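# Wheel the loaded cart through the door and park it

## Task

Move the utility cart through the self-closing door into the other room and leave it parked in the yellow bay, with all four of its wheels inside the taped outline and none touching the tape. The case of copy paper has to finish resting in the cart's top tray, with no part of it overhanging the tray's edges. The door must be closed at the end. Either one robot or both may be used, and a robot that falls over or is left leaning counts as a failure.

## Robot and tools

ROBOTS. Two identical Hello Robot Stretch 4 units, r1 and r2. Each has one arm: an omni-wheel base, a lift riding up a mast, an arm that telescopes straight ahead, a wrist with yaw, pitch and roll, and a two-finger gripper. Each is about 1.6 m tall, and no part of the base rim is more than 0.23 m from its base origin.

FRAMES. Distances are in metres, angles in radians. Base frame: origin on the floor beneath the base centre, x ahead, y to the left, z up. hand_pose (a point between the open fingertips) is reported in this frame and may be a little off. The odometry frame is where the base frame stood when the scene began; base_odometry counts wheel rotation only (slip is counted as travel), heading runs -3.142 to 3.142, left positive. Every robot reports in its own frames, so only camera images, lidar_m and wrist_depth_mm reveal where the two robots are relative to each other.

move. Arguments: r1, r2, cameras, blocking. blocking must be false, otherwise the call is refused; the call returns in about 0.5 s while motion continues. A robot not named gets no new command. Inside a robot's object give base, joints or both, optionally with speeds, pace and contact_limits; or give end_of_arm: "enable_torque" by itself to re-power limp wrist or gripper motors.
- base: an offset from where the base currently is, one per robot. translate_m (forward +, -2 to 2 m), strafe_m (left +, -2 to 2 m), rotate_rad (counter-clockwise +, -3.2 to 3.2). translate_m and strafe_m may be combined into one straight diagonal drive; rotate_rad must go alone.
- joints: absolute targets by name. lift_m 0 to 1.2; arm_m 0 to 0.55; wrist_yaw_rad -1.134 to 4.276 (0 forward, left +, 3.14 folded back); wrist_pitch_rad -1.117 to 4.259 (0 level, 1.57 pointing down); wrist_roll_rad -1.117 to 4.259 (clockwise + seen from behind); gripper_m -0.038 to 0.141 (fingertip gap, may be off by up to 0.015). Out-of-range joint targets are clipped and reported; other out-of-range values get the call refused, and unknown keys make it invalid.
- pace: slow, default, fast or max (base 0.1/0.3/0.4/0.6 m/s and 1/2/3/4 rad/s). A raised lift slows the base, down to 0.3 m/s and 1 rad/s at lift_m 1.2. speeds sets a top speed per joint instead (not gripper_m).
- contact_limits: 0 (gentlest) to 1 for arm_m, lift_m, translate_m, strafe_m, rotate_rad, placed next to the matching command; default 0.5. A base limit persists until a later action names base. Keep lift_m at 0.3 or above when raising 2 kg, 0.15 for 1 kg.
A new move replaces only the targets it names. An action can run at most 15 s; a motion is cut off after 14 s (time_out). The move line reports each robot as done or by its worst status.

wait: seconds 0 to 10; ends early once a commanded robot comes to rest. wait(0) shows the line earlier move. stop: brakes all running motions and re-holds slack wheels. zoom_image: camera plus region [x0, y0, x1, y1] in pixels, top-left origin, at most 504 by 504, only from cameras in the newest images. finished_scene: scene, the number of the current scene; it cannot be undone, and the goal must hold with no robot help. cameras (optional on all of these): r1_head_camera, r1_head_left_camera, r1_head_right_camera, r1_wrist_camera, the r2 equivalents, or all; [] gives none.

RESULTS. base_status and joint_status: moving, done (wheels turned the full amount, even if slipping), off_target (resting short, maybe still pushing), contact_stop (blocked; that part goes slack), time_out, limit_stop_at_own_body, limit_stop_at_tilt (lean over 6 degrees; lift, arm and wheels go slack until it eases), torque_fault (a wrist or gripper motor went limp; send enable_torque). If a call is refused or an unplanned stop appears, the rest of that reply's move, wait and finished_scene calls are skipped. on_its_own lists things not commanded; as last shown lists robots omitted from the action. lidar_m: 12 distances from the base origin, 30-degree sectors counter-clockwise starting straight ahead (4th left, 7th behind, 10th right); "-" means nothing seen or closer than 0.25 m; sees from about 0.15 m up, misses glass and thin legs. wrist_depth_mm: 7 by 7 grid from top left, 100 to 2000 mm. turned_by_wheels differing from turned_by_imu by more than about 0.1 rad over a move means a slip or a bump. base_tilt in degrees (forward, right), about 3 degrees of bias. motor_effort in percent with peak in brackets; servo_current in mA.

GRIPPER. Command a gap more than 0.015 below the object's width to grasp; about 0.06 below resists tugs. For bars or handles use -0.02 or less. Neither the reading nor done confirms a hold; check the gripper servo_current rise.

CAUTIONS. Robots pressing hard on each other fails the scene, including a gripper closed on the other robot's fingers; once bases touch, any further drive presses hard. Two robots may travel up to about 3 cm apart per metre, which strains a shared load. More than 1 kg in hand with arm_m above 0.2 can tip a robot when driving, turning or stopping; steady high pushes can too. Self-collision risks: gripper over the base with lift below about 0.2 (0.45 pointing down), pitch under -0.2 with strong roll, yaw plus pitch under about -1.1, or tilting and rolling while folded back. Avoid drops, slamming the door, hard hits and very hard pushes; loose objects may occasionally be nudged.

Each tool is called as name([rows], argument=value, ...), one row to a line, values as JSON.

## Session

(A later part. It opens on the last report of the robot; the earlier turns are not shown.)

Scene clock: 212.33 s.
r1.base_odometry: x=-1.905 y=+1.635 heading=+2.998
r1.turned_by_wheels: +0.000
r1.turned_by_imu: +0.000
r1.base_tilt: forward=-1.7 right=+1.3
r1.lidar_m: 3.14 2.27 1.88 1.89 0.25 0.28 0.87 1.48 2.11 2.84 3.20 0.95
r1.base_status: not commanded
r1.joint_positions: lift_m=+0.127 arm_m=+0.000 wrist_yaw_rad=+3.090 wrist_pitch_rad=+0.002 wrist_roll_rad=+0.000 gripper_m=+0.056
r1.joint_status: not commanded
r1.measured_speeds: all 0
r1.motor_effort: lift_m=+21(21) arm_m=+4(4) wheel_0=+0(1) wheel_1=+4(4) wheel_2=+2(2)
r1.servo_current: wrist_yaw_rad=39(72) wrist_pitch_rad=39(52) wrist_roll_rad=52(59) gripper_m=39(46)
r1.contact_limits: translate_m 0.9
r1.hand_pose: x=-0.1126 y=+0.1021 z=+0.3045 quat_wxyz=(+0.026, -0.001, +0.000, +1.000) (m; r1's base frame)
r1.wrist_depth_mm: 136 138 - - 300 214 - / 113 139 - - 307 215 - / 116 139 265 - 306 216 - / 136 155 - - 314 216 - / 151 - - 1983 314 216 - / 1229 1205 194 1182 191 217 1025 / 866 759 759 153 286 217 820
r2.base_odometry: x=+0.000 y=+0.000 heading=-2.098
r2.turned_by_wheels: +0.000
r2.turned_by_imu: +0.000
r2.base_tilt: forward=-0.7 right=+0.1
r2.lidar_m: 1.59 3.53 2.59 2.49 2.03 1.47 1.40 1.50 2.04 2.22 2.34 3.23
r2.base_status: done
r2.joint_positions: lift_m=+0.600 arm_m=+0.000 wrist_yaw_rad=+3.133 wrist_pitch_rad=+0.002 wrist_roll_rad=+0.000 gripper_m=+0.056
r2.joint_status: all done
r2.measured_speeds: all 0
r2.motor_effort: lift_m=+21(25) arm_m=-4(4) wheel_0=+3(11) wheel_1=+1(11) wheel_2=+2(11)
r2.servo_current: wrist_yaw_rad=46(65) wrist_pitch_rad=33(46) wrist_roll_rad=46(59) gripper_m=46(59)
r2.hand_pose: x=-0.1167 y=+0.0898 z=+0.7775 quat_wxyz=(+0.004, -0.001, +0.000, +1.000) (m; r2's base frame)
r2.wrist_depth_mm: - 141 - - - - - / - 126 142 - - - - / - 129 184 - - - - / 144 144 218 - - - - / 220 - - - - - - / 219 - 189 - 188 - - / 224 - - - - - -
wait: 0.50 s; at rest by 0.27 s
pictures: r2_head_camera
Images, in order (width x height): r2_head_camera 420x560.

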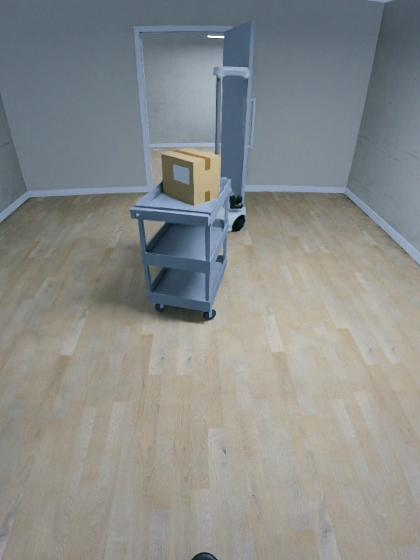

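move(blocking=false, cameras=[], r2={"base":{"translate_m":0.65,"strafe_m":0.36},"joints":{"lift_m":0.95,"wrist_yaw_rad":0,"gripper_m":0.1}})

wait(seconds=6, cameras=[])

wait(seconds=1.5, cameras=[])

move(blocking=false, cameras=[], r2={"base":{"rotate_rad":-0.22},"joints":{"wrist_pitch_rad":0.7}})

wait(seconds=2, cameras=["r2_head_camera","r2_head_left_camera","r2_head_right_camera","r2_wrist_camera"])

Scene clock: 232.63 s.
move: r2 moving
r1: as last shown
r1.base_tilt: forward=-1.6 right=+1.3
r1.lidar_m: 3.11 2.27 1.90 1.89 0.25 0.27 0.87 1.48 2.10 2.84 3.23 0.95
r1.motor_effort: lift_m=+21(21) arm_m=+4(4) wheel_0=-1(1) wheel_1=+4(4) wheel_2=+2(2)
r1.servo_current: wrist_yaw_rad=33(52) wrist_pitch_rad=39(52) wrist_roll_rad=52(59) gripper_m=39(46)
r1.contact_limits: translate_m 0.9
r1.wrist_depth_mm: 136 138 - - 300 215 - / 113 139 - - 306 215 - / 116 139 265 - 310 215 - / 136 156 - - 312 216 - / 150 - - 1983 317 215 - / 1229 1205 193 1205 191 216 1025 / 866 759 768 153 285 216 798
r2.base_odometry: x=+0.000 y=-0.036 heading=-2.098
r2.turned_by_wheels: +0.000
r2.turned_by_imu: +0.001
r2.base_tilt: forward=-0.7 right=+0.1
r2.lidar_m: 1.59 3.50 2.58 2.48 2.07 1.50 1.44 1.49 2.09 2.25 2.37 3.25
r2.base_status: translate_m moving; strafe_m moving
r2.joint_positions: lift_m=+0.638 arm_m=+0.000 wrist_yaw_rad=+2.571 wrist_pitch_rad=+0.002 wrist_roll_rad=+0.000 gripper_m=+0.075
r2.joint_status: lift_m moving; wrist_yaw_rad moving; gripper_m moving
r2.measured_speeds: translate_m=+0.120 strafe_m=+0.069 rotate_rad=-0.005 lift_m=+0.146 arm_m=+0.000 wrist_yaw_rad=-1.733 wrist_pitch_rad=+0.000 wrist_roll_rad=+0.000
r2.motor_effort: lift_m=+24(26) arm_m=-4(4) wheel_0=+4(6) wheel_1=+11(11) wheel_2=-12(12)
r2.servo_current: wrist_yaw_rad=59(117) wrist_pitch_rad=39(46) wrist_roll_rad=46(59) gripper_m=98(98)
r2.hand_pose: x=-0.0245 y=+0.2294 z=+0.8154 quat_wxyz=(+0.282, -0.001, +0.000, +0.960) (m; r2's base frame)
r2.wrist_depth_mm: - - - - - - - / - - - - - - - / - - - - - - - / - - - - - - - / - - - - - - - / - - 189 - 187 - - / - - - - 1808 1661 1708
pictures: none
No camera images: "cameras" was empty.

Scene clock: 235.97 s.
earlier move: r2 done
r1.base_odometry: x=-1.905 y=+1.635 heading=+2.998
r1.turned_by_wheels: +0.000
r1.turned_by_imu: +0.000
r1.base_tilt: forward=-1.6 right=+1.3
r1.lidar_m: 4.25 2.29 1.90 1.88 0.25 0.26 0.82 1.51 2.12 2.84 3.17 0.96
r1.base_status: not commanded
r1.joint_positions: lift_m=+0.127 arm_m=+0.000 wrist_yaw_rad=+3.090 wrist_pitch_rad=+0.002 wrist_roll_rad=+0.000 gripper_m=+0.056
r1.joint_status: not commanded
r1.measured_speeds: all 0
r1.motor_effort: lift_m=+20(21) arm_m=+3(4) wheel_0=-1(1) wheel_1=+4(5) wheel_2=+2(2)
r1.servo_current: wrist_yaw_rad=39(65) wrist_pitch_rad=46(52) wrist_roll_rad=39(65) gripper_m=39(52)
r1.contact_limits: translate_m 0.9
r1.hand_pose: x=-0.1126 y=+0.1021 z=+0.3045 quat_wxyz=(+0.026, -0.001, +0.000, +1.000) (m; r1's base frame)
r1.wrist_depth_mm: 136 138 - - 300 215 - / 113 139 - - 306 216 - / 116 139 265 - 309 216 - / 136 156 - - 314 216 - / 150 - - 1921 317 216 - / 1205 1205 193 1205 190 217 1008 / 866 759 759 154 285 216 798
r2.base_odometry: x=-0.016 y=-0.743 heading=-2.098
r2.turned_by_wheels: +0.000
r2.turned_by_imu: +0.002
r2.base_tilt: forward=-0.7 right=+0.1
r2.lidar_m: 1.02 3.05 2.25 2.12 2.25 2.14 2.04 2.15 2.72 2.59 2.70 1.02
r2.base_status: done
r2.joint_positions: lift_m=+0.950 arm_m=+0.000 wrist_yaw_rad=+0.003 wrist_pitch_rad=+0.002 wrist_roll_rad=+0.000 gripper_m=+0.100
r2.joint_status: all done
r2.measured_speeds: all 0
r2.motor_effort: lift_m=+21(28) arm_m=-4(4) wheel_0=+4(9) wheel_1=+3(12) wheel_2=-3(13)
r2.servo_current: wrist_yaw_rad=52(130) wrist_pitch_rad=39(52) wrist_roll_rad=52(59) gripper_m=52(98)
r2.hand_pose: x=+0.4596 y=-0.0866 z=+1.1275 quat_wxyz=(+1.000, +0.000, +0.001, +0.001) (m; r2's base frame)
r2.wrist_depth_mm: - - - - - - - / - - - - - - - / - - - - - - - / - - - - - - - / - - - - 1078 - - / - - 195 1229 192 - - / - - - - - - -
wait: 3.33 of 6 s (r2 has come to rest)
pictures: none
No camera images: "cameras" was empty.

Scene clock: 237.47 s.
r1.base_odometry: x=-1.905 y=+1.635 heading=+2.998
r1.turned_by_wheels: +0.000
r1.turned_by_imu: +0.000
r1.base_tilt: forward=-1.6 right=+1.3
r1.lidar_m: 4.22 2.28 1.89 1.87 0.25 0.28 0.84 1.50 2.12 2.86 3.23 0.96
r1.base_status: not commanded
r1.joint_positions: lift_m=+0.127 arm_m=+0.000 wrist_yaw_rad=+3.090 wrist_pitch_rad=+0.002 wrist_roll_rad=+0.000 gripper_m=+0.056
r1.joint_status: not commanded
r1.measured_speeds: all 0
r1.motor_effort: lift_m=+21(21) arm_m=+4(4) wheel_0=-1(1) wheel_1=+4(5) wheel_2=+2(2)
r1.servo_current: wrist_yaw_rad=39(65) wrist_pitch_rad=39(52) wrist_roll_rad=46(65) gripper_m=39(52)
r1.contact_limits: translate_m 0.9
r1.hand_pose: x=-0.1126 y=+0.1021 z=+0.3045 quat_wxyz=(+0.026, -0.001, +0.000, +1.000) (m; r1's base frame)
r1.wrist_depth_mm: 136 138 - - 300 214 - / 113 138 - - 304 216 - / 116 139 265 - 307 215 - / 136 156 - - 314 216 - / 151 - - 1983 315 216 - / 1229 1205 194 1182 191 217 1025 / 842 768 759 153 285 217 798
r2.base_odometry: x=-0.016 y=-0.743 heading=-2.098
r2.turned_by_wheels: +0.000
r2.turned_by_imu: +0.000
r2.base_tilt: forward=-0.7 right=+0.1
r2.lidar_m: 1.03 3.03 2.24 2.12 2.24 2.13 2.05 2.13 2.69 2.60 2.72 1.03
r2.base_status: done
r2.joint_positions: lift_m=+0.950 arm_m=+0.000 wrist_yaw_rad=+0.003 wrist_pitch_rad=+0.002 wrist_roll_rad=+0.000 gripper_m=+0.100
r2.joint_status: all done
r2.measured_speeds: all 0
r2.motor_effort: lift_m=+21(28) arm_m=-4(4) wheel_0=+4(9) wheel_1=+3(12) wheel_2=-3(13)
r2.servo_current: wrist_yaw_rad=52(130) wrist_pitch_rad=39(52) wrist_roll_rad=46(59) gripper_m=46(98)
r2.hand_pose: x=+0.4596 y=-0.0866 z=+1.1275 quat_wxyz=(+1.000, +0.000, +0.001, +0.001) (m; r2's base frame)
r2.wrist_depth_mm: - - - - - - - / - - - - - - - / - - - - - - - / - - - - - - - / - - - - 1078 - - / - - 195 1229 191 - - / - - - - - - -
wait: 1.50 s; at rest by 0.27 s
pictures: none
No camera images: "cameras" was empty.

Scene clock: 237.97 s.
move: r2 moving
r1: as last shown
r1.lidar_m: 4.26 2.25 1.89 1.90 0.25 0.26 0.84 1.50 2.10 2.85 3.19 0.95
r1.motor_effort: lift_m=+21(21) arm_m=+4(4) wheel_0=-1(1) wheel_1=+4(4) wheel_2=+2(2)
r1.servo_current: wrist_yaw_rad=33(59) wrist_pitch_rad=33(52) wrist_roll_rad=52(65) gripper_m=46(46)
r1.contact_limits: translate_m 0.9
r1.wrist_depth_mm: 136 138 - - 300 214 - / 113 139 - - 304 216 - / 116 139 265 - 307 216 - / 136 155 - - 312 216 - / 150 - - 1921 317 216 - / 1205 1205 193 1182 191 216 1025 / 866 759 759 153 285 217 809
r2.base_odometry: x=-0.016 y=-0.743 heading=-2.280
r2.turned_by_wheels: -0.182
r2.turned_by_imu: -0.177
r2.base_tilt: forward=-0.7 right=+0.1
r2.lidar_m: 1.03 3.74 2.40 2.09 2.16 2.30 2.05 2.07 2.54 2.60 2.61 3.19
r2.base_status: rotate_rad moving
r2.joint_positions: lift_m=+0.950 arm_m=+0.000 wrist_yaw_rad=+0.003 wrist_pitch_rad=+0.563 wrist_roll_rad=+0.000 gripper_m=+0.100
r2.joint_status: wrist_pitch_rad moving
r2.measured_speeds: translate_m=+0.001 strafe_m=+0.000 rotate_rad=-0.392 lift_m=+0.000 arm_m=+0.000 wrist_yaw_rad=-0.005 wrist_pitch_rad=+1.454 wrist_roll_rad=+0.000
r2.motor_effort: lift_m=+21(21) arm_m=-4(4) wheel_0=+2(10) wheel_1=+4(9) wheel_2=+6(10)
r2.servo_current: wrist_yaw_rad=52(59) wrist_pitch_rad=39(91) wrist_roll_rad=59(59) gripper_m=46(59)
r2.hand_pose: x=+0.4150 y=-0.0868 z=+0.9740 quat_wxyz=(+0.961, +0.000, +0.278, +0.001) (m; r2's base frame)
r2.wrist_depth_mm: - - - 1025 - - - / - - - 1078 - - - / - - - - - - - / - - - - - - - / 1808 1808 1808 - 1708 1708 1708 / 1537 1464 190 - 194 1430 1397 / 1281 1255 1281 - 1255 1229 1229
pictures: none
No camera images: "cameras" was empty.

Scene clock: 238.50 s.
earlier move: r2 done
r1.base_odometry: x=-1.905 y=+1.635 heading=+2.998
r1.turned_by_wheels: +0.000
r1.turned_by_imu: +0.000
r1.base_tilt: forward=-1.6 right=+1.3
r1.lidar_m: 4.24 2.27 1.89 1.87 0.25 0.27 0.84 1.50 2.11 2.86 3.20 0.96
r1.base_status: not commanded
r1.joint_positions: lift_m=+0.127 arm_m=+0.000 wrist_yaw_rad=+3.090 wrist_pitch_rad=+0.002 wrist_roll_rad=+0.000 gripper_m=+0.056
r1.joint_status: not commanded
r1.measured_speeds: all 0
r1.motor_effort: lift_m=+21(21) arm_m=+4(4) wheel_0=-1(2) wheel_1=+4(4) wheel_2=+2(2)
r1.servo_current: wrist_yaw_rad=46(72) wrist_pitch_rad=52(52) wrist_roll_rad=39(65) gripper_m=39(46)
r1.contact_limits: translate_m 0.9
r1.hand_pose: x=-0.1126 y=+0.1021 z=+0.3045 quat_wxyz=(+0.026, -0.001, +0.000, +1.000) (m; r1's base frame)
r1.wrist_depth_mm: 136 138 - - 300 214 - / 113 139 - - 304 215 - / 116 139 264 - 307 216 - / 136 156 - - 315 216 - / 150 - - 1983 319 216 - / 1229 1229 194 1182 191 217 1008 / 866 759 768 153 283 217 798
r2.base_odometry: x=-0.016 y=-0.743 heading=-2.317
r2.turned_by_wheels: -0.037
r2.turned_by_imu: -0.036
r2.base_tilt: forward=-0.7 right=+0.1
r2.lidar_m: 1.04 3.75 2.46 2.13 2.13 2.32 2.05 2.07 2.46 2.58 2.62 3.10
r2.base_status: done
r2.joint_positions: lift_m=+0.950 arm_m=+0.000 wrist_yaw_rad=+0.003 wrist_pitch_rad=+0.698 wrist_roll_rad=+0.000 gripper_m=+0.100
r2.joint_status: all done
r2.measured_speeds: all 0
r2.motor_effort: lift_m=+21(21) arm_m=-4(4) wheel_0=+3(10) wheel_1=+4(9) wheel_2=+5(10)
r2.servo_current: wrist_yaw_rad=52(59) wrist_pitch_rad=46(91) wrist_roll_rad=52(59) gripper_m=52(59)
r2.hand_pose: x=+0.3921 y=-0.0868 z=+0.9426 quat_wxyz=(+0.940, +0.000, +0.342, +0.001) (m; r2's base frame)
r2.wrist_depth_mm: - - 1098 1008 - - - / - - - - - - - / - - 1921 - 1983 1983 1921 / 1661 1708 1661 - 1661 1618 1618 / 1464 1464 1430 1366 1430 1430 1336 / 1281 1281 195 1255 195 1229 1229 / 1160 1138 1160 - 1118 1078 1098
wait: 0.53 of 2 s (r2 has come to rest)
pictures: r2_head_camera, r2_head_left_camera, r2_head_right_camera, r2_wrist_camera
Images, in order (width x height): r2_head_camera 420x560, r2_head_left_camera 420x672, r2_head_right_camera 420x672, r2_wrist_camera 616x392.

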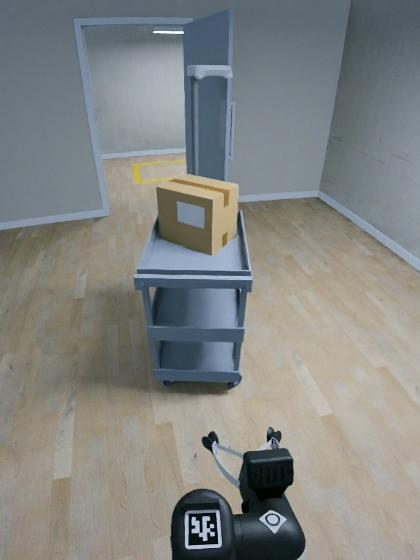

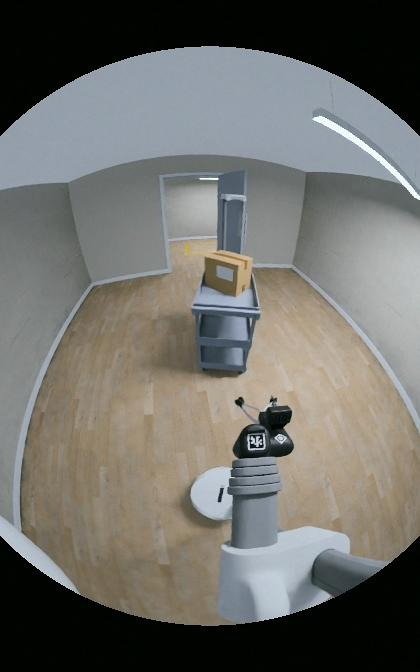

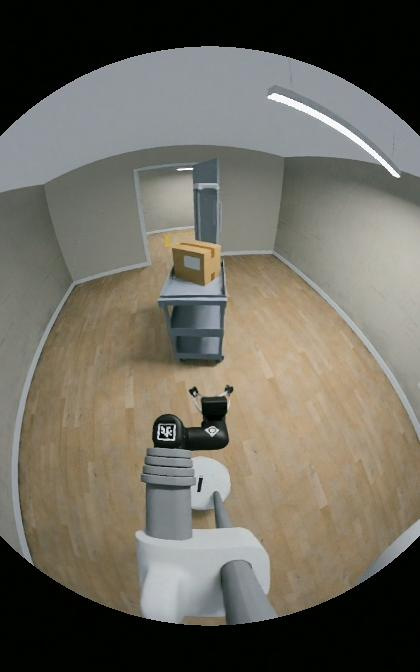

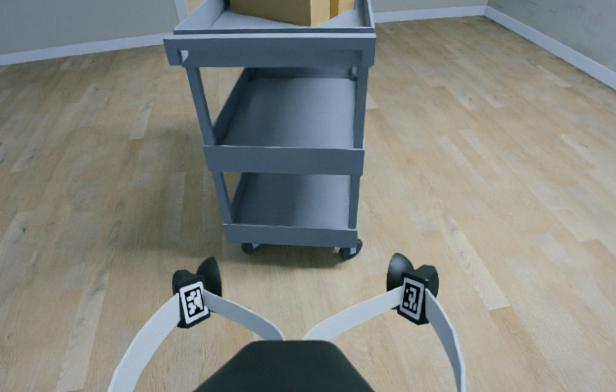

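zoom_image(camera="r2_head_camera", region=[120, 160, 270, 400])

zoom_image(camera="r2_wrist_camera", region=[150, 0, 400, 270])

Scaled by 2.100 from the camera's 420x560 image, which has a finer 1200x1600 frame.

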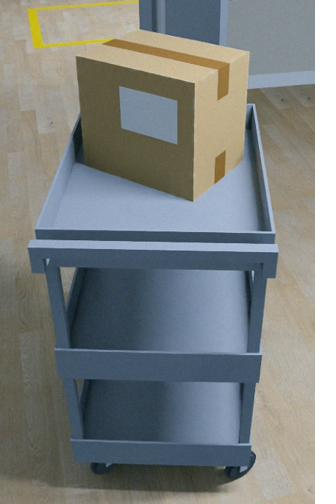

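Scaled by 1.867.

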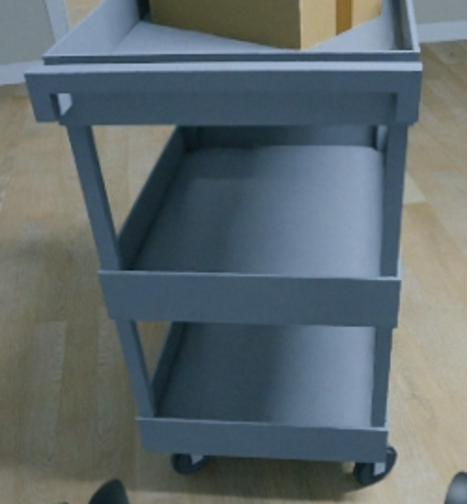

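move(blocking=false, cameras=[], r2={"base":{"strafe_m":0.12,"translate_m":0.15},"joints":{"lift_m":0.72,"wrist_pitch_rad":0,"wrist_roll_rad":1.57,"gripper_m":0.12}})

wait(seconds=3, cameras=[])

wait(seconds=1.2, cameras=["r2_head_camera","r2_head_right_camera","r2_wrist_camera"])

Scene clock: 260.53 s.
move: r2 moving
r1: as last shown
r1.lidar_m: 4.21 2.25 1.90 1.89 0.25 0.26 0.82 1.48 2.10 2.84 3.23 0.96
r1.motor_effort: lift_m=+21(21) arm_m=+4(4) wheel_0=-1(1) wheel_1=+4(4) wheel_2=+2(2)
r1.servo_current: wrist_yaw_rad=46(52) wrist_pitch_rad=46(46) wrist_roll_rad=52(52) gripper_m=39(46)
r1.contact_limits: translate_m 0.9
r1.wrist_depth_mm: 136 138 - - 298 215 - / 113 139 - - 306 216 - / 116 139 265 - 309 216 - / 136 156 - - 312 216 - / 150 - - 1921 315 216 - / 1205 1205 193 1160 191 216 1008 / 866 759 759 153 285 217 798
r2.base_odometry: x=-0.018 y=-0.776 heading=-2.317
r2.turned_by_wheels: +0.000
r2.turned_by_imu: +0.000
r2.base_tilt: forward=-0.7 right=+0.1
r2.lidar_m: 0.96 3.71 2.37 2.10 2.14 2.35 2.07 2.10 2.49 2.60 2.59 3.15
r2.base_status: translate_m moving; strafe_m moving
r2.joint_positions: lift_m=+0.912 arm_m=+0.000 wrist_yaw_rad=+0.003 wrist_pitch_rad=+0.147 wrist_roll_rad=+0.589 gripper_m=+0.114
r2.joint_status: lift_m moving; wrist_pitch_rad moving; wrist_roll_rad moving; gripper_m moving
r2.measured_speeds: translate_m=+0.102 strafe_m=+0.080 rotate_rad=+0.005 lift_m=-0.146 arm_m=+0.000 wrist_yaw_rad=+0.000 wrist_pitch_rad=-1.595 wrist_roll_rad=+1.820
r2.motor_effort: lift_m=+13(20) arm_m=-4(4) wheel_0=-8(9) wheel_1=+12(12) wheel_2=-12(12)
r2.servo_current: wrist_yaw_rad=46(52) wrist_pitch_rad=111(176) wrist_roll_rad=85(91) gripper_m=65(85)
r2.hand_pose: x=+0.4564 y=-0.0867 z=+1.0485 quat_wxyz=(+0.954, +0.290, +0.070, -0.020) (m; r2's base frame)
r2.wrist_depth_mm: - - - - - - - / - - - - - - - / - - - 1182 - - - / - - - 1118 - - 1921 / - - - 891 1464 1863 1576 / - - 200 904 188 1464 1336 / - - - - - 1255 1182
pictures: none
No camera images: "cameras" was empty.

Scene clock: 262.07 s.
earlier move: r2 done
r1.base_odometry: x=-1.905 y=+1.635 heading=+2.998
r1.turned_by_wheels: +0.000
r1.turned_by_imu: +0.000
r1.base_tilt: forward=-1.6 right=+1.3
r1.lidar_m: 4.24 2.28 1.90 1.89 0.25 0.27 0.87 1.50 2.07 2.84 3.22 0.96
r1.base_status: not commanded
r1.joint_positions: lift_m=+0.127 arm_m=+0.000 wrist_yaw_rad=+3.090 wrist_pitch_rad=+0.002 wrist_roll_rad=+0.000 gripper_m=+0.056
r1.joint_status: not commanded
r1.measured_speeds: all 0
r1.motor_effort: lift_m=+21(21) arm_m=+3(4) wheel_0=-1(1) wheel_1=+4(4) wheel_2=+2(2)
r1.servo_current: wrist_yaw_rad=39(78) wrist_pitch_rad=46(52) wrist_roll_rad=59(65) gripper_m=39(46)
r1.contact_limits: translate_m 0.9
r1.hand_pose: x=-0.1126 y=+0.1021 z=+0.3045 quat_wxyz=(+0.026, -0.001, +0.000, +1.000) (m; r1's base frame)
r1.wrist_depth_mm: 137 138 - - 300 216 - / 113 139 - - 304 215 - / 116 139 266 - 309 217 - / 136 155 - - 312 216 - / 150 - - 1983 315 216 - / 1229 1229 194 1182 191 216 1008 / 866 759 759 153 285 217 798
r2.base_odometry: x=-0.030 y=-0.934 heading=-2.318
r2.turned_by_wheels: +0.000
r2.turned_by_imu: +0.000
r2.base_tilt: forward=-0.7 right=+0.0
r2.lidar_m: 0.89 3.60 2.34 2.05 2.06 2.48 2.20 2.23 2.71 2.68 2.69 0.92
r2.base_status: done
r2.joint_positions: lift_m=+0.720 arm_m=+0.000 wrist_yaw_rad=+0.003 wrist_pitch_rad=+0.008 wrist_roll_rad=+1.568 gripper_m=+0.120
r2.joint_status: all done
r2.measured_speeds: all 0
r2.motor_effort: lift_m=+14(20) arm_m=-4(4) wheel_0=-5(9) wheel_1=+1(12) wheel_2=-5(13)
r2.servo_current: wrist_yaw_rad=46(59) wrist_pitch_rad=52(176) wrist_roll_rad=46(117) gripper_m=46(85)
r2.hand_pose: x=+0.4595 y=-0.0867 z=+0.8962 quat_wxyz=(+0.708, +0.706, +0.004, -0.002) (m; r2's base frame)
r2.wrist_depth_mm: - - - - - 1756 1205 / - - - - - 1576 1205 / - - - 991 1308 715 - / - - - 960 1281 715 - / - - - 1078 1229 732 - / - - 198 732 200 750 1255 / - - - - - 1756 1255
wait: 1.53 of 3 s (r2 has come to rest)
pictures: none
No camera images: "cameras" was empty.

Scene clock: 263.27 s.
r1.base_odometry: x=-1.905 y=+1.635 heading=+2.998
r1.turned_by_wheels: +0.000
r1.turned_by_imu: +0.000
r1.base_tilt: forward=-1.6 right=+1.3
r1.lidar_m: 4.24 2.29 1.88 1.87 0.25 0.25 0.85 1.51 2.09 2.85 3.23 0.97
r1.base_status: not commanded
r1.joint_positions: lift_m=+0.127 arm_m=+0.000 wrist_yaw_rad=+3.090 wrist_pitch_rad=+0.002 wrist_roll_rad=+0.000 gripper_m=+0.056
r1.joint_status: not commanded
r1.measured_speeds: all 0
r1.motor_effort: lift_m=+21(21) arm_m=+3(4) wheel_0=+0(1) wheel_1=+4(4) wheel_2=+2(2)
r1.servo_current: wrist_yaw_rad=59(78) wrist_pitch_rad=39(52) wrist_roll_rad=52(65) gripper_m=39(46)
r1.contact_limits: translate_m 0.9
r1.hand_pose: x=-0.1126 y=+0.1021 z=+0.3045 quat_wxyz=(+0.026, -0.001, +0.000, +1.000) (m; r1's base frame)
r1.wrist_depth_mm: 136 138 - - 300 214 - / 113 139 - - 307 215 - / 116 139 265 - 309 216 - / 136 155 - - 312 216 - / 150 - - 1983 315 216 - / 1205 1229 194 1182 190 217 1025 / 866 759 741 153 283 217 788
r2.base_odometry: x=-0.030 y=-0.934 heading=-2.318
r2.turned_by_wheels: +0.000
r2.turned_by_imu: +0.000
r2.base_tilt: forward=-0.7 right=+0.1
r2.lidar_m: 0.89 3.59 2.32 2.03 2.05 2.53 2.22 2.24 2.70 2.69 2.71 0.92
r2.base_status: done
r2.joint_positions: lift_m=+0.720 arm_m=+0.000 wrist_yaw_rad=+0.003 wrist_pitch_rad=+0.008 wrist_roll_rad=+1.568 gripper_m=+0.120
r2.joint_status: all done
r2.measured_speeds: all 0
r2.motor_effort: lift_m=+14(20) arm_m=-4(4) wheel_0=-4(9) wheel_1=+1(12) wheel_2=-5(13)
r2.servo_current: wrist_yaw_rad=46(59) wrist_pitch_rad=46(176) wrist_roll_rad=46(117) gripper_m=52(85)
r2.hand_pose: x=+0.4595 y=-0.0867 z=+0.8962 quat_wxyz=(+0.708, +0.706, +0.004, -0.002) (m; r2's base frame)
r2.wrist_depth_mm: - - - - - 1708 1205 / - - - - - 1618 1255 / - - - 991 1336 715 - / - - - 960 1308 723 - / - - - 1078 1255 741 - / - - 199 732 200 741 1255 / - - - - - 1756 1229
wait: 1.20 s; at rest by 0.27 s
pictures: r2_head_camera, r2_head_right_camera, r2_wrist_camera
Images, in order (width x height): r2_head_camera 420x560, r2_head_right_camera 420x672, r2_wrist_camera 616x392.

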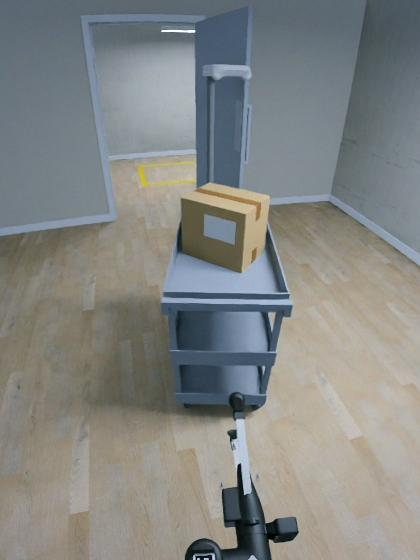

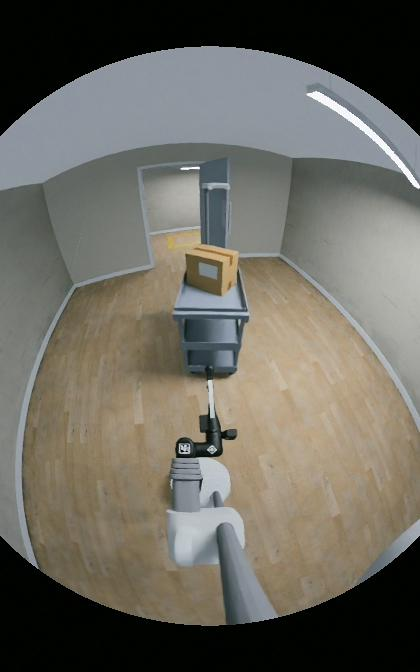

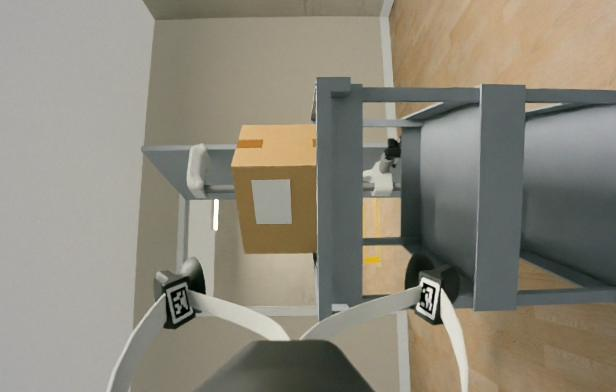

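zoom_image(camera="r2_wrist_camera", region=[220, 60, 440, 330])

move(blocking=false, cameras=[], r2={"base":{"strafe_m":-0.05,"translate_m":0.25},"joints":{"lift_m":0.65}})

wait(seconds=3, cameras=["r2_head_camera","r2_wrist_camera"])

Scaled by 1.867.

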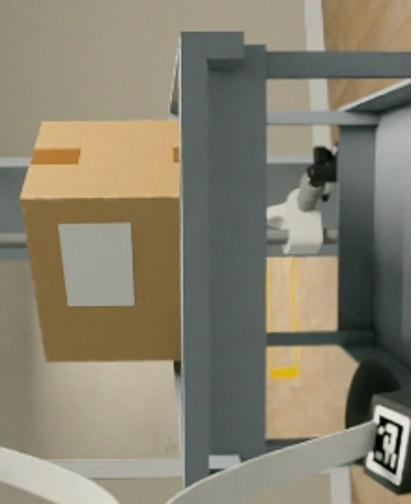

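Scene clock: 273.77 s.
move: r2 moving
r1: as last shown
r1.lidar_m: 4.20 2.28 1.89 1.87 0.25 0.26 0.84 1.48 2.13 2.81 3.23 0.97
r1.motor_effort: lift_m=+21(21) arm_m=+4(4) wheel_0=-2(2) wheel_1=+4(4) wheel_2=+2(2)
r1.servo_current: wrist_yaw_rad=52(52) wrist_pitch_rad=46(46) wrist_roll_rad=39(72) gripper_m=39(52)
r1.contact_limits: translate_m 0.9
r1.wrist_depth_mm: 136 138 - - 300 216 - / 113 139 - - 304 216 - / 116 139 265 - 309 215 - / 136 155 - - 315 216 - / 150 - - 1983 317 216 - / 1205 1229 194 1182 191 217 991 / 878 759 759 153 285 216 788
r2.base_odometry: x=-0.056 y=-0.953 heading=-2.318
r2.turned_by_wheels: +0.000
r2.turned_by_imu: +0.001
r2.base_tilt: forward=-0.7 right=+0.1
r2.lidar_m: 0.85 3.54 2.34 2.07 2.07 2.52 2.25 2.25 2.72 2.67 2.68 0.89
r2.base_status: translate_m moving; strafe_m moving
r2.joint_positions: lift_m=+0.683 arm_m=+0.000 wrist_yaw_rad=+0.003 wrist_pitch_rad=+0.008 wrist_roll_rad=+1.568 gripper_m=+0.120
r2.joint_status: lift_m moving
r2.measured_speeds: translate_m=+0.122 strafe_m=-0.023 rotate_rad=+0.003 lift_m=-0.141 arm_m=+0.000 wrist_yaw_rad=+0.000 wrist_pitch_rad=+0.000 wrist_roll_rad=+0.000
r2.motor_effort: lift_m=+14(15) arm_m=-4(4) wheel_0=+8(10) wheel_1=+7(7) wheel_2=-11(13)
r2.servo_current: wrist_yaw_rad=46(59) wrist_pitch_rad=52(59) wrist_roll_rad=52(59) gripper_m=52(59)
r2.hand_pose: x=+0.4595 y=-0.0867 z=+0.8585 quat_wxyz=(+0.708, +0.706, +0.004, -0.002) (m; r2's base frame)
r2.wrist_depth_mm: - - - - - 1661 1160 / - - - - - 1499 1160 / - - - 917 - 683 - / - - - 904 - 691 - / - - - 1025 - 707 - / - - 198 699 214 1430 1182 / - - - - - 1708 1205
pictures: none
No camera images: "cameras" was empty.

Scene clock: 275.57 s.
earlier move: r2 done
r1.base_odometry: x=-1.905 y=+1.635 heading=+2.998
r1.turned_by_wheels: +0.000
r1.turned_by_imu: +0.000
r1.base_tilt: forward=-1.6 right=+1.3
r1.lidar_m: 4.22 2.26 1.90 1.88 0.25 0.25 0.83 1.50 2.12 2.85 3.23 0.97
r1.base_status: not commanded
r1.joint_positions: lift_m=+0.127 arm_m=+0.000 wrist_yaw_rad=+3.090 wrist_pitch_rad=+0.002 wrist_roll_rad=+0.000 gripper_m=+0.056
r1.joint_status: not commanded
r1.measured_speeds: all 0
r1.motor_effort: lift_m=+21(21) arm_m=+4(4) wheel_0=-1(2) wheel_1=+4(4) wheel_2=+2(2)
r1.servo_current: wrist_yaw_rad=46(65) wrist_pitch_rad=46(52) wrist_roll_rad=65(72) gripper_m=46(52)
r1.contact_limits: translate_m 0.9
r1.hand_pose: x=-0.1126 y=+0.1021 z=+0.3045 quat_wxyz=(+0.026, -0.001, +0.000, +1.000) (m; r1's base frame)
r1.wrist_depth_mm: 136 138 - - 300 215 - / 113 139 - - 304 215 - / 116 139 267 - 309 216 - / 136 156 - - 312 216 - / 150 - - 1983 317 216 - / 1229 1229 194 1205 191 217 1025 / 866 759 759 154 285 216 798
r2.base_odometry: x=-0.236 y=-1.084 heading=-2.318
r2.turned_by_wheels: +0.000
r2.turned_by_imu: +0.000
r2.base_tilt: forward=-0.7 right=+0.1
r2.lidar_m: 0.64 3.38 2.44 2.17 2.16 2.63 2.45 2.46 2.91 2.59 2.60 0.62
r2.base_status: done
r2.joint_positions: lift_m=+0.650 arm_m=+0.000 wrist_yaw_rad=+0.003 wrist_pitch_rad=+0.008 wrist_roll_rad=+1.568 gripper_m=+0.120
r2.joint_status: all done
r2.measured_speeds: all 0
r2.motor_effort: lift_m=+14(16) arm_m=-4(4) wheel_0=+2(13) wheel_1=+4(8) wheel_2=-3(14)
r2.servo_current: wrist_yaw_rad=52(59) wrist_pitch_rad=46(59) wrist_roll_rad=46(65) gripper_m=52(59)
r2.hand_pose: x=+0.4595 y=-0.0867 z=+0.8262 quat_wxyz=(+0.708, +0.706, +0.004, -0.002) (m; r2's base frame)
r2.wrist_depth_mm: - - - - - 1576 1118 / - - - 452 - 1537 459 / - - 820 459 - - 462 / - - 707 466 - - 469 / - - 759 469 - - 480 / - - 198 477 213 480 480 / - - - - - 525 492
wait: 1.80 of 3 s (r2 has come to rest)
pictures: r2_head_camera, r2_wrist_camera
Images, in order (width x height): r2_head_camera 420x560, r2_wrist_camera 616x392.

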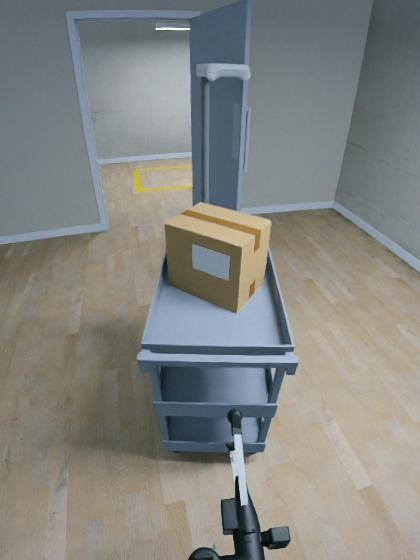

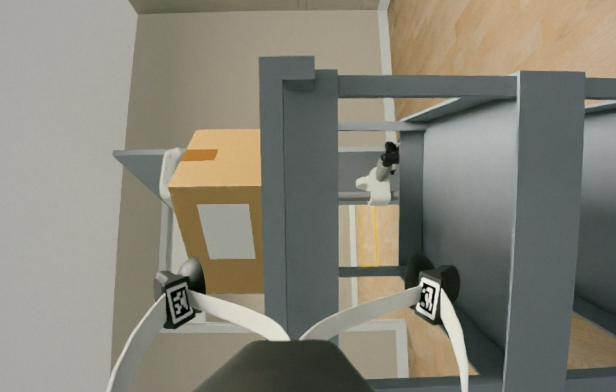

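zoom_image(camera="r2_wrist_camera", region=[230, 40, 370, 180])

zoom_image(camera="r2_head_camera", region=[120, 320, 310, 420])

Scaled by 3.600.

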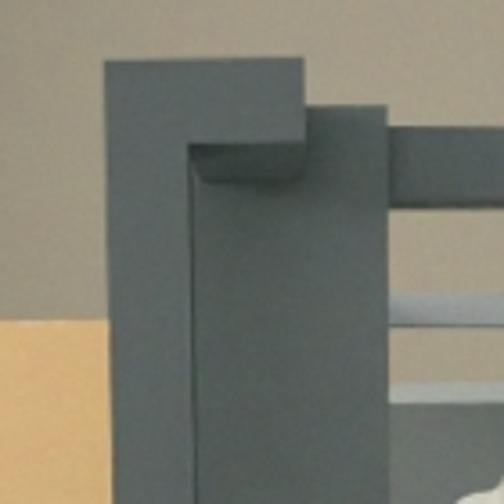

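Scaled by 2.653 from the camera's 420x560 image, which has a finer 1200x1600 frame.

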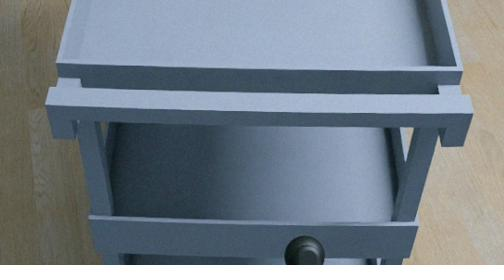

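move(blocking=false, cameras=[], r2={"joints":{"lift_m":0.695}})

wait(seconds=2, cameras=[])

move(blocking=false, cameras=[], r2={"base":{"translate_m":0.2},"pace":"slow"})

wait(seconds=4, cameras=["r2_head_camera","r2_wrist_camera"])

Scene clock: 295.70 s.
move: r2 moving
r1: as last shown
r1.base_tilt: forward=-1.6 right=+1.2
r1.lidar_m: 4.21 2.28 1.89 1.87 0.25 0.28 0.85 1.51 2.13 2.85 3.19 0.95
r1.motor_effort: lift_m=+20(21) arm_m=+4(4) wheel_0=-1(1) wheel_1=+4(4) wheel_2=+2(2)
r1.servo_current: wrist_yaw_rad=52(65) wrist_pitch_rad=46(46) wrist_roll_rad=59(65) gripper_m=39(52)
r1.contact_limits: translate_m 0.9
r1.wrist_depth_mm: 135 138 - - 300 213 - / 113 139 - - 306 215 - / 116 139 266 - 310 215 - / 136 155 - - 312 216 - / 150 - - 1983 315 216 - / 1255 1205 193 1182 191 216 1008 / 842 759 750 153 285 217 798
r2.base_odometry: x=-0.236 y=-1.084 heading=-2.318
r2.turned_by_wheels: +0.000
r2.turned_by_imu: +0.000
r2.base_tilt: forward=-0.7 right=+0.1
r2.lidar_m: 0.63 3.37 2.46 2.18 2.13 2.62 2.45 2.46 2.89 2.59 2.59 0.64
r2.base_status: not commanded
r2.joint_positions: lift_m=+0.684 arm_m=+0.000 wrist_yaw_rad=+0.003 wrist_pitch_rad=+0.008 wrist_roll_rad=+1.568 gripper_m=+0.120
r2.joint_status: lift_m moving
r2.measured_speeds: translate_m=+0.000 strafe_m=+0.000 rotate_rad=+0.000 lift_m=+0.086 arm_m=+0.000 wrist_yaw_rad=+0.000 wrist_pitch_rad=+0.000 wrist_roll_rad=+0.000
r2.motor_effort: lift_m=+20(25) arm_m=-3(4) wheel_0=+2(2) wheel_1=+4(4) wheel_2=-3(3)
r2.servo_current: wrist_yaw_rad=46(52) wrist_pitch_rad=46(59) wrist_roll_rad=46(59) gripper_m=46(59)
r2.hand_pose: x=+0.4595 y=-0.0867 z=+0.8596 quat_wxyz=(+0.708, +0.706, +0.004, -0.002) (m; r2's base frame)
r2.wrist_depth_mm: - - - - - 1661 1160 / - - - 459 - 1661 462 / - - - 459 1863 - 462 / - - 707 466 - - 469 / - - 788 473 1078 - 480 / - - 198 421 200 - 484 / - - - - - 1756 492
pictures: none
No camera images: "cameras" was empty.

Scene clock: 296.27 s.
earlier move: r2 done
r1.base_odometry: x=-1.905 y=+1.635 heading=+2.998
r1.turned_by_wheels: +0.000
r1.turned_by_imu: +0.000
r1.base_tilt: forward=-1.6 right=+1.3
r1.lidar_m: 4.23 2.27 1.90 1.88 0.25 0.25 0.84 1.51 2.08 2.85 3.22 0.96
r1.base_status: not commanded
r1.joint_positions: lift_m=+0.127 arm_m=+0.000 wrist_yaw_rad=+3.090 wrist_pitch_rad=+0.002 wrist_roll_rad=+0.000 gripper_m=+0.056
r1.joint_status: not commanded
r1.measured_speeds: all 0
r1.motor_effort: lift_m=+21(21) arm_m=+4(4) wheel_0=-1(1) wheel_1=+4(4) wheel_2=+2(2)
r1.servo_current: wrist_yaw_rad=46(72) wrist_pitch_rad=39(46) wrist_roll_rad=59(65) gripper_m=39(52)
r1.contact_limits: translate_m 0.9
r1.hand_pose: x=-0.1126 y=+0.1021 z=+0.3045 quat_wxyz=(+0.026, -0.001, +0.000, +1.000) (m; r1's base frame)
r1.wrist_depth_mm: 137 138 - - 298 215 - / 113 139 - - 304 215 - / 116 140 265 - 307 216 - / 136 155 - - 314 216 - / 150 - - 1921 315 216 - / 1205 1205 194 1205 191 216 1008 / 866 768 759 153 285 217 798
r2.base_odometry: x=-0.236 y=-1.084 heading=-2.318
r2.turned_by_wheels: +0.000
r2.turned_by_imu: +0.000
r2.base_tilt: forward=-0.7 right=+0.1
r2.lidar_m: 0.62 3.33 2.47 2.17 2.15 2.59 2.43 2.46 2.93 2.57 2.59 0.67
r2.base_status: not commanded
r2.joint_positions: lift_m=+0.695 arm_m=+0.000 wrist_yaw_rad=+0.003 wrist_pitch_rad=+0.008 wrist_roll_rad=+1.568 gripper_m=+0.120
r2.joint_status: all done
r2.measured_speeds: all 0
r2.motor_effort: lift_m=+21(25) arm_m=-4(4) wheel_0=+2(2) wheel_1=+4(4) wheel_2=-3(3)
r2.servo_current: wrist_yaw_rad=46(52) wrist_pitch_rad=52(59) wrist_roll_rad=52(65) gripper_m=46(59)
r2.hand_pose: x=+0.4595 y=-0.0867 z=+0.8707 quat_wxyz=(+0.708, +0.706, +0.004, -0.002) (m; r2's base frame)
r2.wrist_depth_mm: - - - - - 1756 1182 / - - - 455 - 1708 459 / - - - 462 1025 - 466 / - - 715 466 1042 - 469 / - - 788 473 473 - 480 / - - 198 421 198 - 484 / - - - - - 1863 492
wait: 0.57 of 2 s (r2 has come to rest)
pictures: none
No camera images: "cameras" was empty.

Scene clock: 296.77 s.
move: r2 moving
r1: as last shown
r1.base_tilt: forward=-1.6 right=+1.2
r1.lidar_m: 4.20 2.27 1.86 1.88 0.25 0.26 0.82 1.48 2.12 2.85 3.21 0.96
r1.motor_effort: lift_m=+21(21) arm_m=+4(4) wheel_0=+0(1) wheel_1=+4(4) wheel_2=+2(2)
r1.servo_current: wrist_yaw_rad=52(72) wrist_pitch_rad=39(46) wrist_roll_rad=46(59) gripper_m=33(46)
r1.contact_limits: translate_m 0.9
r1.wrist_depth_mm: 136 138 - - 300 215 - / 113 139 - - 303 215 - / 116 139 265 - 310 215 - / 136 155 - - 312 216 - / 150 - - 1983 315 216 - / 1229 1205 195 1182 191 216 1025 / 878 768 759 153 283 217 798
r2.base_odometry: x=-0.245 y=-1.093 heading=-2.317
r2.turned_by_wheels: +0.000
r2.turned_by_imu: +0.000
r2.base_tilt: forward=-0.7 right=+0.1
r2.lidar_m: 0.62 3.36 2.47 2.17 2.18 2.64 2.48 2.46 2.91 2.59 2.58 0.64
r2.base_status: translate_m moving
r2.joint_positions: lift_m=+0.695 arm_m=+0.000 wrist_yaw_rad=+0.003 wrist_pitch_rad=+0.008 wrist_roll_rad=+1.568 gripper_m=+0.120
r2.joint_status: not commanded
r2.measured_speeds: translate_m=+0.049 strafe_m=+0.000 rotate_rad=-0.001 lift_m=+0.000 arm_m=+0.000 wrist_yaw_rad=+0.000 wrist_pitch_rad=+0.000 wrist_roll_rad=+0.000
r2.motor_effort: lift_m=+21(21) arm_m=-4(4) wheel_0=+4(10) wheel_1=+6(8) wheel_2=-9(10)
r2.servo_current: wrist_yaw_rad=46(59) wrist_pitch_rad=46(52) wrist_roll_rad=52(59) gripper_m=52(52)
r2.hand_pose: x=+0.4595 y=-0.0867 z=+0.8707 quat_wxyz=(+0.708, +0.706, +0.004, -0.002) (m; r2's base frame)
r2.wrist_depth_mm: - - - - - 1661 1182 / - - - 445 469 1464 452 / - - - 455 1025 - 449 / - - 699 459 1060 - 459 / - - 788 466 462 - 466 / - - 198 410 198 - 477 / - - - - - 1863 484
pictures: none
No camera images: "cameras" was empty.

Scene clock: 299.53 s.
earlier move: r2 done
r1.base_odometry: x=-1.905 y=+1.635 heading=+2.998
r1.turned_by_wheels: +0.000
r1.turned_by_imu: +0.000
r1.base_tilt: forward=-1.6 right=+1.3
r1.lidar_m: 4.21 2.28 1.89 1.87 0.25 0.25 0.86 1.50 2.07 2.84 3.20 0.95
r1.base_status: not commanded
r1.joint_positions: lift_m=+0.127 arm_m=+0.000 wrist_yaw_rad=+3.090 wrist_pitch_rad=+0.002 wrist_roll_rad=+0.000 gripper_m=+0.056
r1.joint_status: not commanded
r1.measured_speeds: all 0
r1.motor_effort: lift_m=+21(21) arm_m=+4(4) wheel_0=-1(2) wheel_1=+4(4) wheel_2=+2(2)
r1.servo_current: wrist_yaw_rad=52(72) wrist_pitch_rad=39(52) wrist_roll_rad=39(78) gripper_m=39(46)
r1.contact_limits: translate_m 0.9
r1.hand_pose: x=-0.1126 y=+0.1021 z=+0.3045 quat_wxyz=(+0.026, -0.001, +0.000, +1.000) (m; r1's base frame)
r1.wrist_depth_mm: 136 138 - - 300 215 - / 113 139 - - 303 216 - / 116 139 263 - 309 216 - / 136 156 - - 312 216 - / 150 - - 1921 315 216 - / 1229 1255 194 1182 190 216 1008 / 866 759 750 153 285 217 788
r2.base_odometry: x=-0.372 y=-1.230 heading=-2.317
r2.turned_by_wheels: +0.000
r2.turned_by_imu: +0.001
r2.base_tilt: forward=-0.7 right=+0.1
r2.lidar_m: 0.44 0.44 2.48 2.22 2.19 2.68 2.65 2.67 2.86 2.53 2.54 0.48
r2.base_status: done
r2.joint_positions: lift_m=+0.695 arm_m=+0.000 wrist_yaw_rad=+0.003 wrist_pitch_rad=+0.008 wrist_roll_rad=+1.568 gripper_m=+0.120
r2.joint_status: not commanded
r2.measured_speeds: all 0
r2.motor_effort: lift_m=+21(21) arm_m=-4(4) wheel_0=+4(10) wheel_1=+4(8) wheel_2=-5(11)
r2.servo_current: wrist_yaw_rad=59(65) wrist_pitch_rad=52(59) wrist_roll_rad=52(65) gripper_m=52(59)
r2.hand_pose: x=+0.4595 y=-0.0867 z=+0.8707 quat_wxyz=(+0.708, +0.706, +0.004, -0.002) (m; r2's base frame)
r2.wrist_depth_mm: - - - - 258 285 279 / - - - - 262 1708 - / - - 585 535 266 866 - / - - 512 484 270 866 - / - - 544 535 273 891 - / - - 200 216 214 - - / - - - - - 1863 -
wait: 2.77 of 4 s (r2 has come to rest)
pictures: r2_head_camera, r2_wrist_camera
Images, in order (width x height): r2_head_camera 420x560, r2_wrist_camera 616x392.

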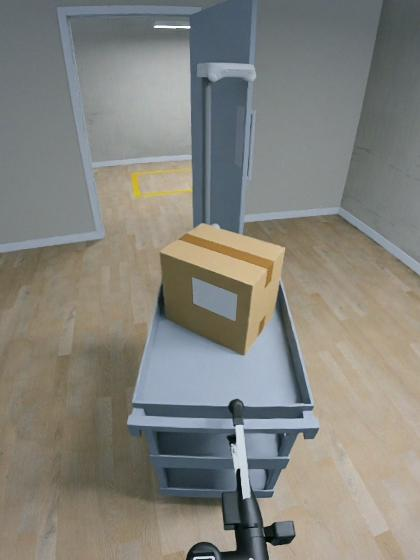

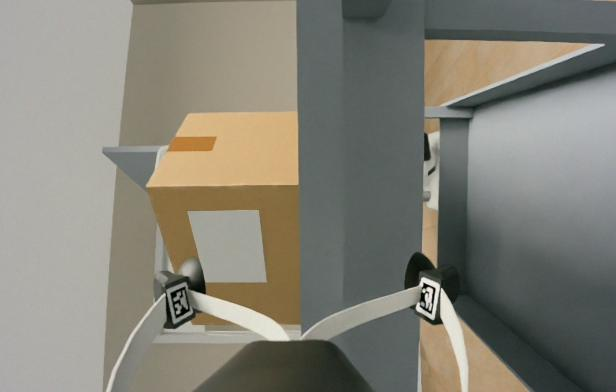

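move(blocking=false, cameras=[], r2={"base":{"translate_m":0.065},"pace":"slow","joints":{"lift_m":0.685}})

wait(seconds=2, cameras=["r2_wrist_camera"])

move(blocking=false, cameras=[], r2={"joints":{"gripper_m":-0.03}})

wait(seconds=2.5, cameras=["r2_head_camera","r2_wrist_camera"])

Scene clock: 307.93 s.
move: r2 moving
r1: as last shown
r1.base_tilt: forward=-1.5 right=+1.3
r1.lidar_m: 4.23 2.27 1.89 1.87 0.25 0.25 0.83 1.50 2.09 2.84 3.18 0.95
r1.motor_effort: lift_m=+20(21) arm_m=+4(4) wheel_0=-1(1) wheel_1=+4(4) wheel_2=+2(2)
r1.servo_current: wrist_yaw_rad=33(59) wrist_pitch_rad=46(46) wrist_roll_rad=46(59) gripper_m=46(46)
r1.contact_limits: translate_m 0.9
r1.wrist_depth_mm: 136 138 - - 300 215 - / 113 139 - - 304 214 - / 116 139 266 - 307 214 - / 136 155 - - 312 216 - / 150 - - 1921 314 216 - / 1229 1229 194 1205 191 216 991 / 878 759 759 153 286 217 798
r2.base_odometry: x=-0.380 y=-1.239 heading=-2.317
r2.turned_by_wheels: +0.000
r2.turned_by_imu: +0.001
r2.base_tilt: forward=-0.6 right=+0.1
r2.lidar_m: 0.42 0.47 2.51 2.22 2.22 2.67 2.67 2.68 2.84 2.53 2.58 0.46
r2.base_status: translate_m moving
r2.joint_positions: lift_m=+0.685 arm_m=+0.000 wrist_yaw_rad=+0.003 wrist_pitch_rad=+0.008 wrist_roll_rad=+1.568 gripper_m=+0.120
r2.joint_status: lift_m moving
r2.measured_speeds: translate_m=+0.049 strafe_m=+0.000 rotate_rad=+0.002 lift_m=+0.000 arm_m=+0.000 wrist_yaw_rad=+0.000 wrist_pitch_rad=+0.000 wrist_roll_rad=+0.000
r2.motor_effort: lift_m=+14(19) arm_m=-4(4) wheel_0=+8(8) wheel_1=+6(6) wheel_2=-9(10)
r2.servo_current: wrist_yaw_rad=46(52) wrist_pitch_rad=52(59) wrist_roll_rad=33(52) gripper_m=52(52)
r2.hand_pose: x=+0.4595 y=-0.0867 z=+0.8613 quat_wxyz=(+0.708, +0.706, +0.004, -0.002) (m; r2's base frame)
r2.wrist_depth_mm: - - - 190 249 1397 1042 / - - - 194 252 1661 - / - - 574 197 256 842 - / - - 500 199 260 854 - / - - 535 204 262 878 - / - - 200 204 200 - - / - - - - - 1863 -
pictures: none
No camera images: "cameras" was empty.

Scene clock: 309.33 s.
earlier move: r2 done
r1.base_odometry: x=-1.905 y=+1.635 heading=+2.998
r1.turned_by_wheels: +0.000
r1.turned_by_imu: +0.000
r1.base_tilt: forward=-1.6 right=+1.2
r1.lidar_m: 4.25 2.27 1.86 1.88 0.25 0.27 0.82 1.50 2.10 2.82 3.19 0.95
r1.base_status: not commanded
r1.joint_positions: lift_m=+0.127 arm_m=+0.000 wrist_yaw_rad=+3.090 wrist_pitch_rad=+0.002 wrist_roll_rad=+0.000 gripper_m=+0.056
r1.joint_status: not commanded
r1.measured_speeds: all 0
r1.motor_effort: lift_m=+20(21) arm_m=+4(4) wheel_0=-1(1) wheel_1=+4(4) wheel_2=+2(2)
r1.servo_current: wrist_yaw_rad=46(72) wrist_pitch_rad=39(52) wrist_roll_rad=33(65) gripper_m=39(52)
r1.contact_limits: translate_m 0.9
r1.hand_pose: x=-0.1126 y=+0.1021 z=+0.3045 quat_wxyz=(+0.026, -0.001, +0.000, +1.000) (m; r1's base frame)
r1.wrist_depth_mm: 136 138 - - 300 216 - / 113 139 - - 304 215 - / 116 139 265 - 309 216 - / 136 155 - - 312 215 - / 150 - - 1921 315 216 - / 1229 1205 193 1182 191 216 1025 / 866 759 759 154 285 217 788
r2.base_odometry: x=-0.416 y=-1.278 heading=-2.317
r2.turned_by_wheels: +0.000
r2.turned_by_imu: +0.000
r2.base_tilt: forward=-0.7 right=+0.1
r2.lidar_m: 0.39 0.41 2.52 2.23 2.23 2.68 2.71 2.74 2.84 2.51 2.55 0.43
r2.base_status: done
r2.joint_positions: lift_m=+0.685 arm_m=+0.000 wrist_yaw_rad=-0.001 wrist_pitch_rad=+0.008 wrist_roll_rad=+1.568 gripper_m=+0.120
r2.joint_status: all done
r2.measured_speeds: all 0
r2.motor_effort: lift_m=+16(19) arm_m=-4(4) wheel_0=+2(8) wheel_1=+6(7) wheel_2=-7(10)
r2.servo_current: wrist_yaw_rad=46(59) wrist_pitch_rad=52(59) wrist_roll_rad=52(59) gripper_m=52(59)
r2.hand_pose: x=+0.4592 y=-0.0876 z=+0.8611 quat_wxyz=(+0.708, +0.706, +0.002, -0.003) (m; r2's base frame)
r2.wrist_depth_mm: - - - 150 208 1618 1160 / - - - 152 211 1537 - / - - 530 153 213 809 - / - 455 449 154 216 820 - / - - 477 156 219 809 - / - - 200 158 219 183 - / - - - - 224 1661 -
wait: 1.40 of 2 s (r2 has come to rest)
pictures: r2_wrist_camera
Images, in order (width x height): r2_wrist_camera 616x392.

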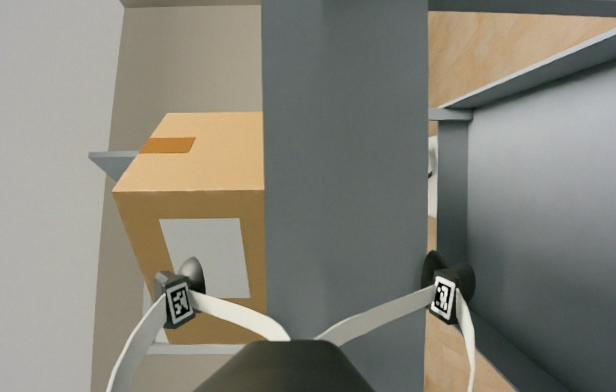

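Scene clock: 309.83 s.
move: r2 moving
r1: as last shown
r1.base_tilt: forward=-1.6 right=+1.3
r1.lidar_m: 4.23 2.26 1.89 1.87 0.25 0.27 0.85 1.51 2.12 2.84 3.23 0.96
r1.motor_effort: lift_m=+21(21) arm_m=+4(4) wheel_0=-1(1) wheel_1=+4(4) wheel_2=+2(2)
r1.servo_current: wrist_yaw_rad=59(59) wrist_pitch_rad=46(52) wrist_roll_rad=33(52) gripper_m=39(46)
r1.contact_limits: translate_m 0.9
r1.wrist_depth_mm: 136 138 - - 300 214 - / 113 139 - - 306 214 - / 116 139 265 - 309 216 - / 136 155 - - 314 216 - / 150 - - 1921 315 216 - / 1182 1205 194 1160 191 218 1008 / 842 759 768 153 285 218 798
r2.base_odometry: x=-0.416 y=-1.278 heading=-2.317
r2.turned_by_wheels: +0.000
r2.turned_by_imu: +0.000
r2.base_tilt: forward=-0.7 right=+0.1
r2.lidar_m: 0.39 0.40 2.50 2.23 2.23 2.68 2.72 2.75 2.86 2.51 2.53 0.42
r2.base_status: not commanded
r2.joint_positions: lift_m=+0.685 arm_m=+0.000 wrist_yaw_rad=-0.001 wrist_pitch_rad=+0.010 wrist_roll_rad=+1.568 gripper_m=+0.106
r2.joint_status: gripper_m moving
r2.measured_speeds: translate_m=+0.000 strafe_m=+0.000 rotate_rad=+0.000 lift_m=-0.001 arm_m=+0.000 wrist_yaw_rad=+0.000 wrist_pitch_rad=+0.020 wrist_roll_rad=+0.000
r2.motor_effort: lift_m=+18(18) arm_m=-4(4) wheel_0=+3(3) wheel_1=+5(6) wheel_2=-7(8)
r2.servo_current: wrist_yaw_rad=46(52) wrist_pitch_rad=59(59) wrist_roll_rad=46(52) gripper_m=137(137)
r2.hand_pose: x=+0.4592 y=-0.0876 z=+0.8604 quat_wxyz=(+0.708, +0.706, +0.003, -0.004) (m; r2's base frame)
r2.wrist_depth_mm: - - - 150 208 1618 1182 / - - - 152 212 1499 - / - - 535 153 213 - - / - 452 445 156 216 - - / - 496 473 157 219 - - / - - 199 159 220 - - / - - - - - 1708 -
pictures: none
No camera images: "cameras" was empty.

Scene clock: 311.57 s.
earlier move: r2 done
r1.base_odometry: x=-1.905 y=+1.635 heading=+2.998
r1.turned_by_wheels: +0.000
r1.turned_by_imu: +0.000
r1.base_tilt: forward=-1.6 right=+1.3
r1.lidar_m: 4.24 2.28 1.88 1.89 0.25 0.25 0.86 1.50 2.12 2.84 3.23 0.92
r1.base_status: not commanded
r1.joint_positions: lift_m=+0.127 arm_m=+0.000 wrist_yaw_rad=+3.090 wrist_pitch_rad=+0.002 wrist_roll_rad=+0.000 gripper_m=+0.056
r1.joint_status: not commanded
r1.measured_speeds: all 0
r1.motor_effort: lift_m=+21(21) arm_m=+4(4) wheel_0=+0(2) wheel_1=+4(4) wheel_2=+2(2)
r1.servo_current: wrist_yaw_rad=39(65) wrist_pitch_rad=39(52) wrist_roll_rad=46(65) gripper_m=46(52)
r1.contact_limits: translate_m 0.9
r1.hand_pose: x=-0.1126 y=+0.1021 z=+0.3045 quat_wxyz=(+0.026, -0.001, +0.000, +1.000) (m; r1's base frame)
r1.wrist_depth_mm: 136 138 - - 298 214 - / 113 139 - - 304 216 - / 116 139 265 - 307 216 - / 136 155 - - 314 216 - / 151 - - 1983 315 216 - / 1229 1229 195 1182 191 217 1008 / 866 759 750 154 285 217 809
r2.base_odometry: x=-0.416 y=-1.278 heading=-2.317
r2.turned_by_wheels: +0.000
r2.turned_by_imu: +0.001
r2.base_tilt: forward=-0.6 right=+0.1
r2.lidar_m: 0.38 0.41 2.51 2.21 2.22 2.69 2.72 2.75 2.85 2.51 2.54 0.44
r2.base_status: not commanded
r2.joint_positions: lift_m=+0.685 arm_m=+0.000 wrist_yaw_rad=-0.001 wrist_pitch_rad=+0.003 wrist_roll_rad=+1.568 gripper_m=-0.029
r2.joint_status: all done
r2.measured_speeds: all 0
r2.motor_effort: lift_m=+20(21) arm_m=-4(7) wheel_0=-3(4) wheel_1=+4(6) wheel_2=+5(8)
r2.servo_current: wrist_yaw_rad=39(59) wrist_pitch_rad=39(104) wrist_roll_rad=46(52) gripper_m=117(377)
r2.hand_pose: x=+0.4592 y=-0.0878 z=+0.8622 quat_wxyz=(+0.708, +0.706, +0.001, -0.002) (m; r2's base frame)
r2.wrist_depth_mm: - - - 159 216 1576 1182 / - - - 161 219 1618 - / - - 530 163 222 820 - / - - 459 166 225 820 - / - - 512 168 228 820 - / - - 183 170 180 - - / - - - - 234 1661 -
wait: 1.73 of 2.5 s (r2 has come to rest)
pictures: r2_head_camera, r2_wrist_camera
Images, in order (width x height): r2_head_camera 420x560, r2_wrist_camera 616x392.

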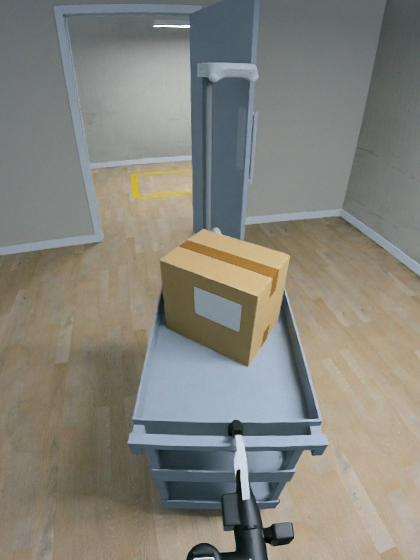

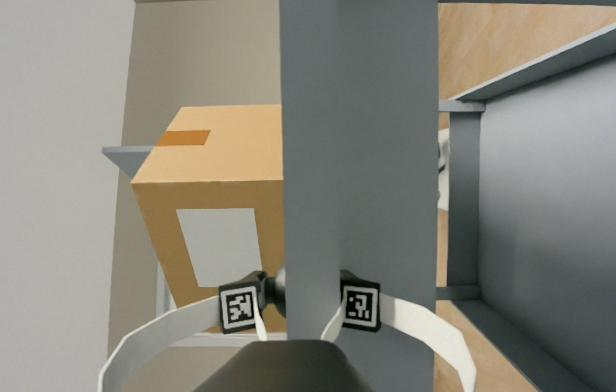

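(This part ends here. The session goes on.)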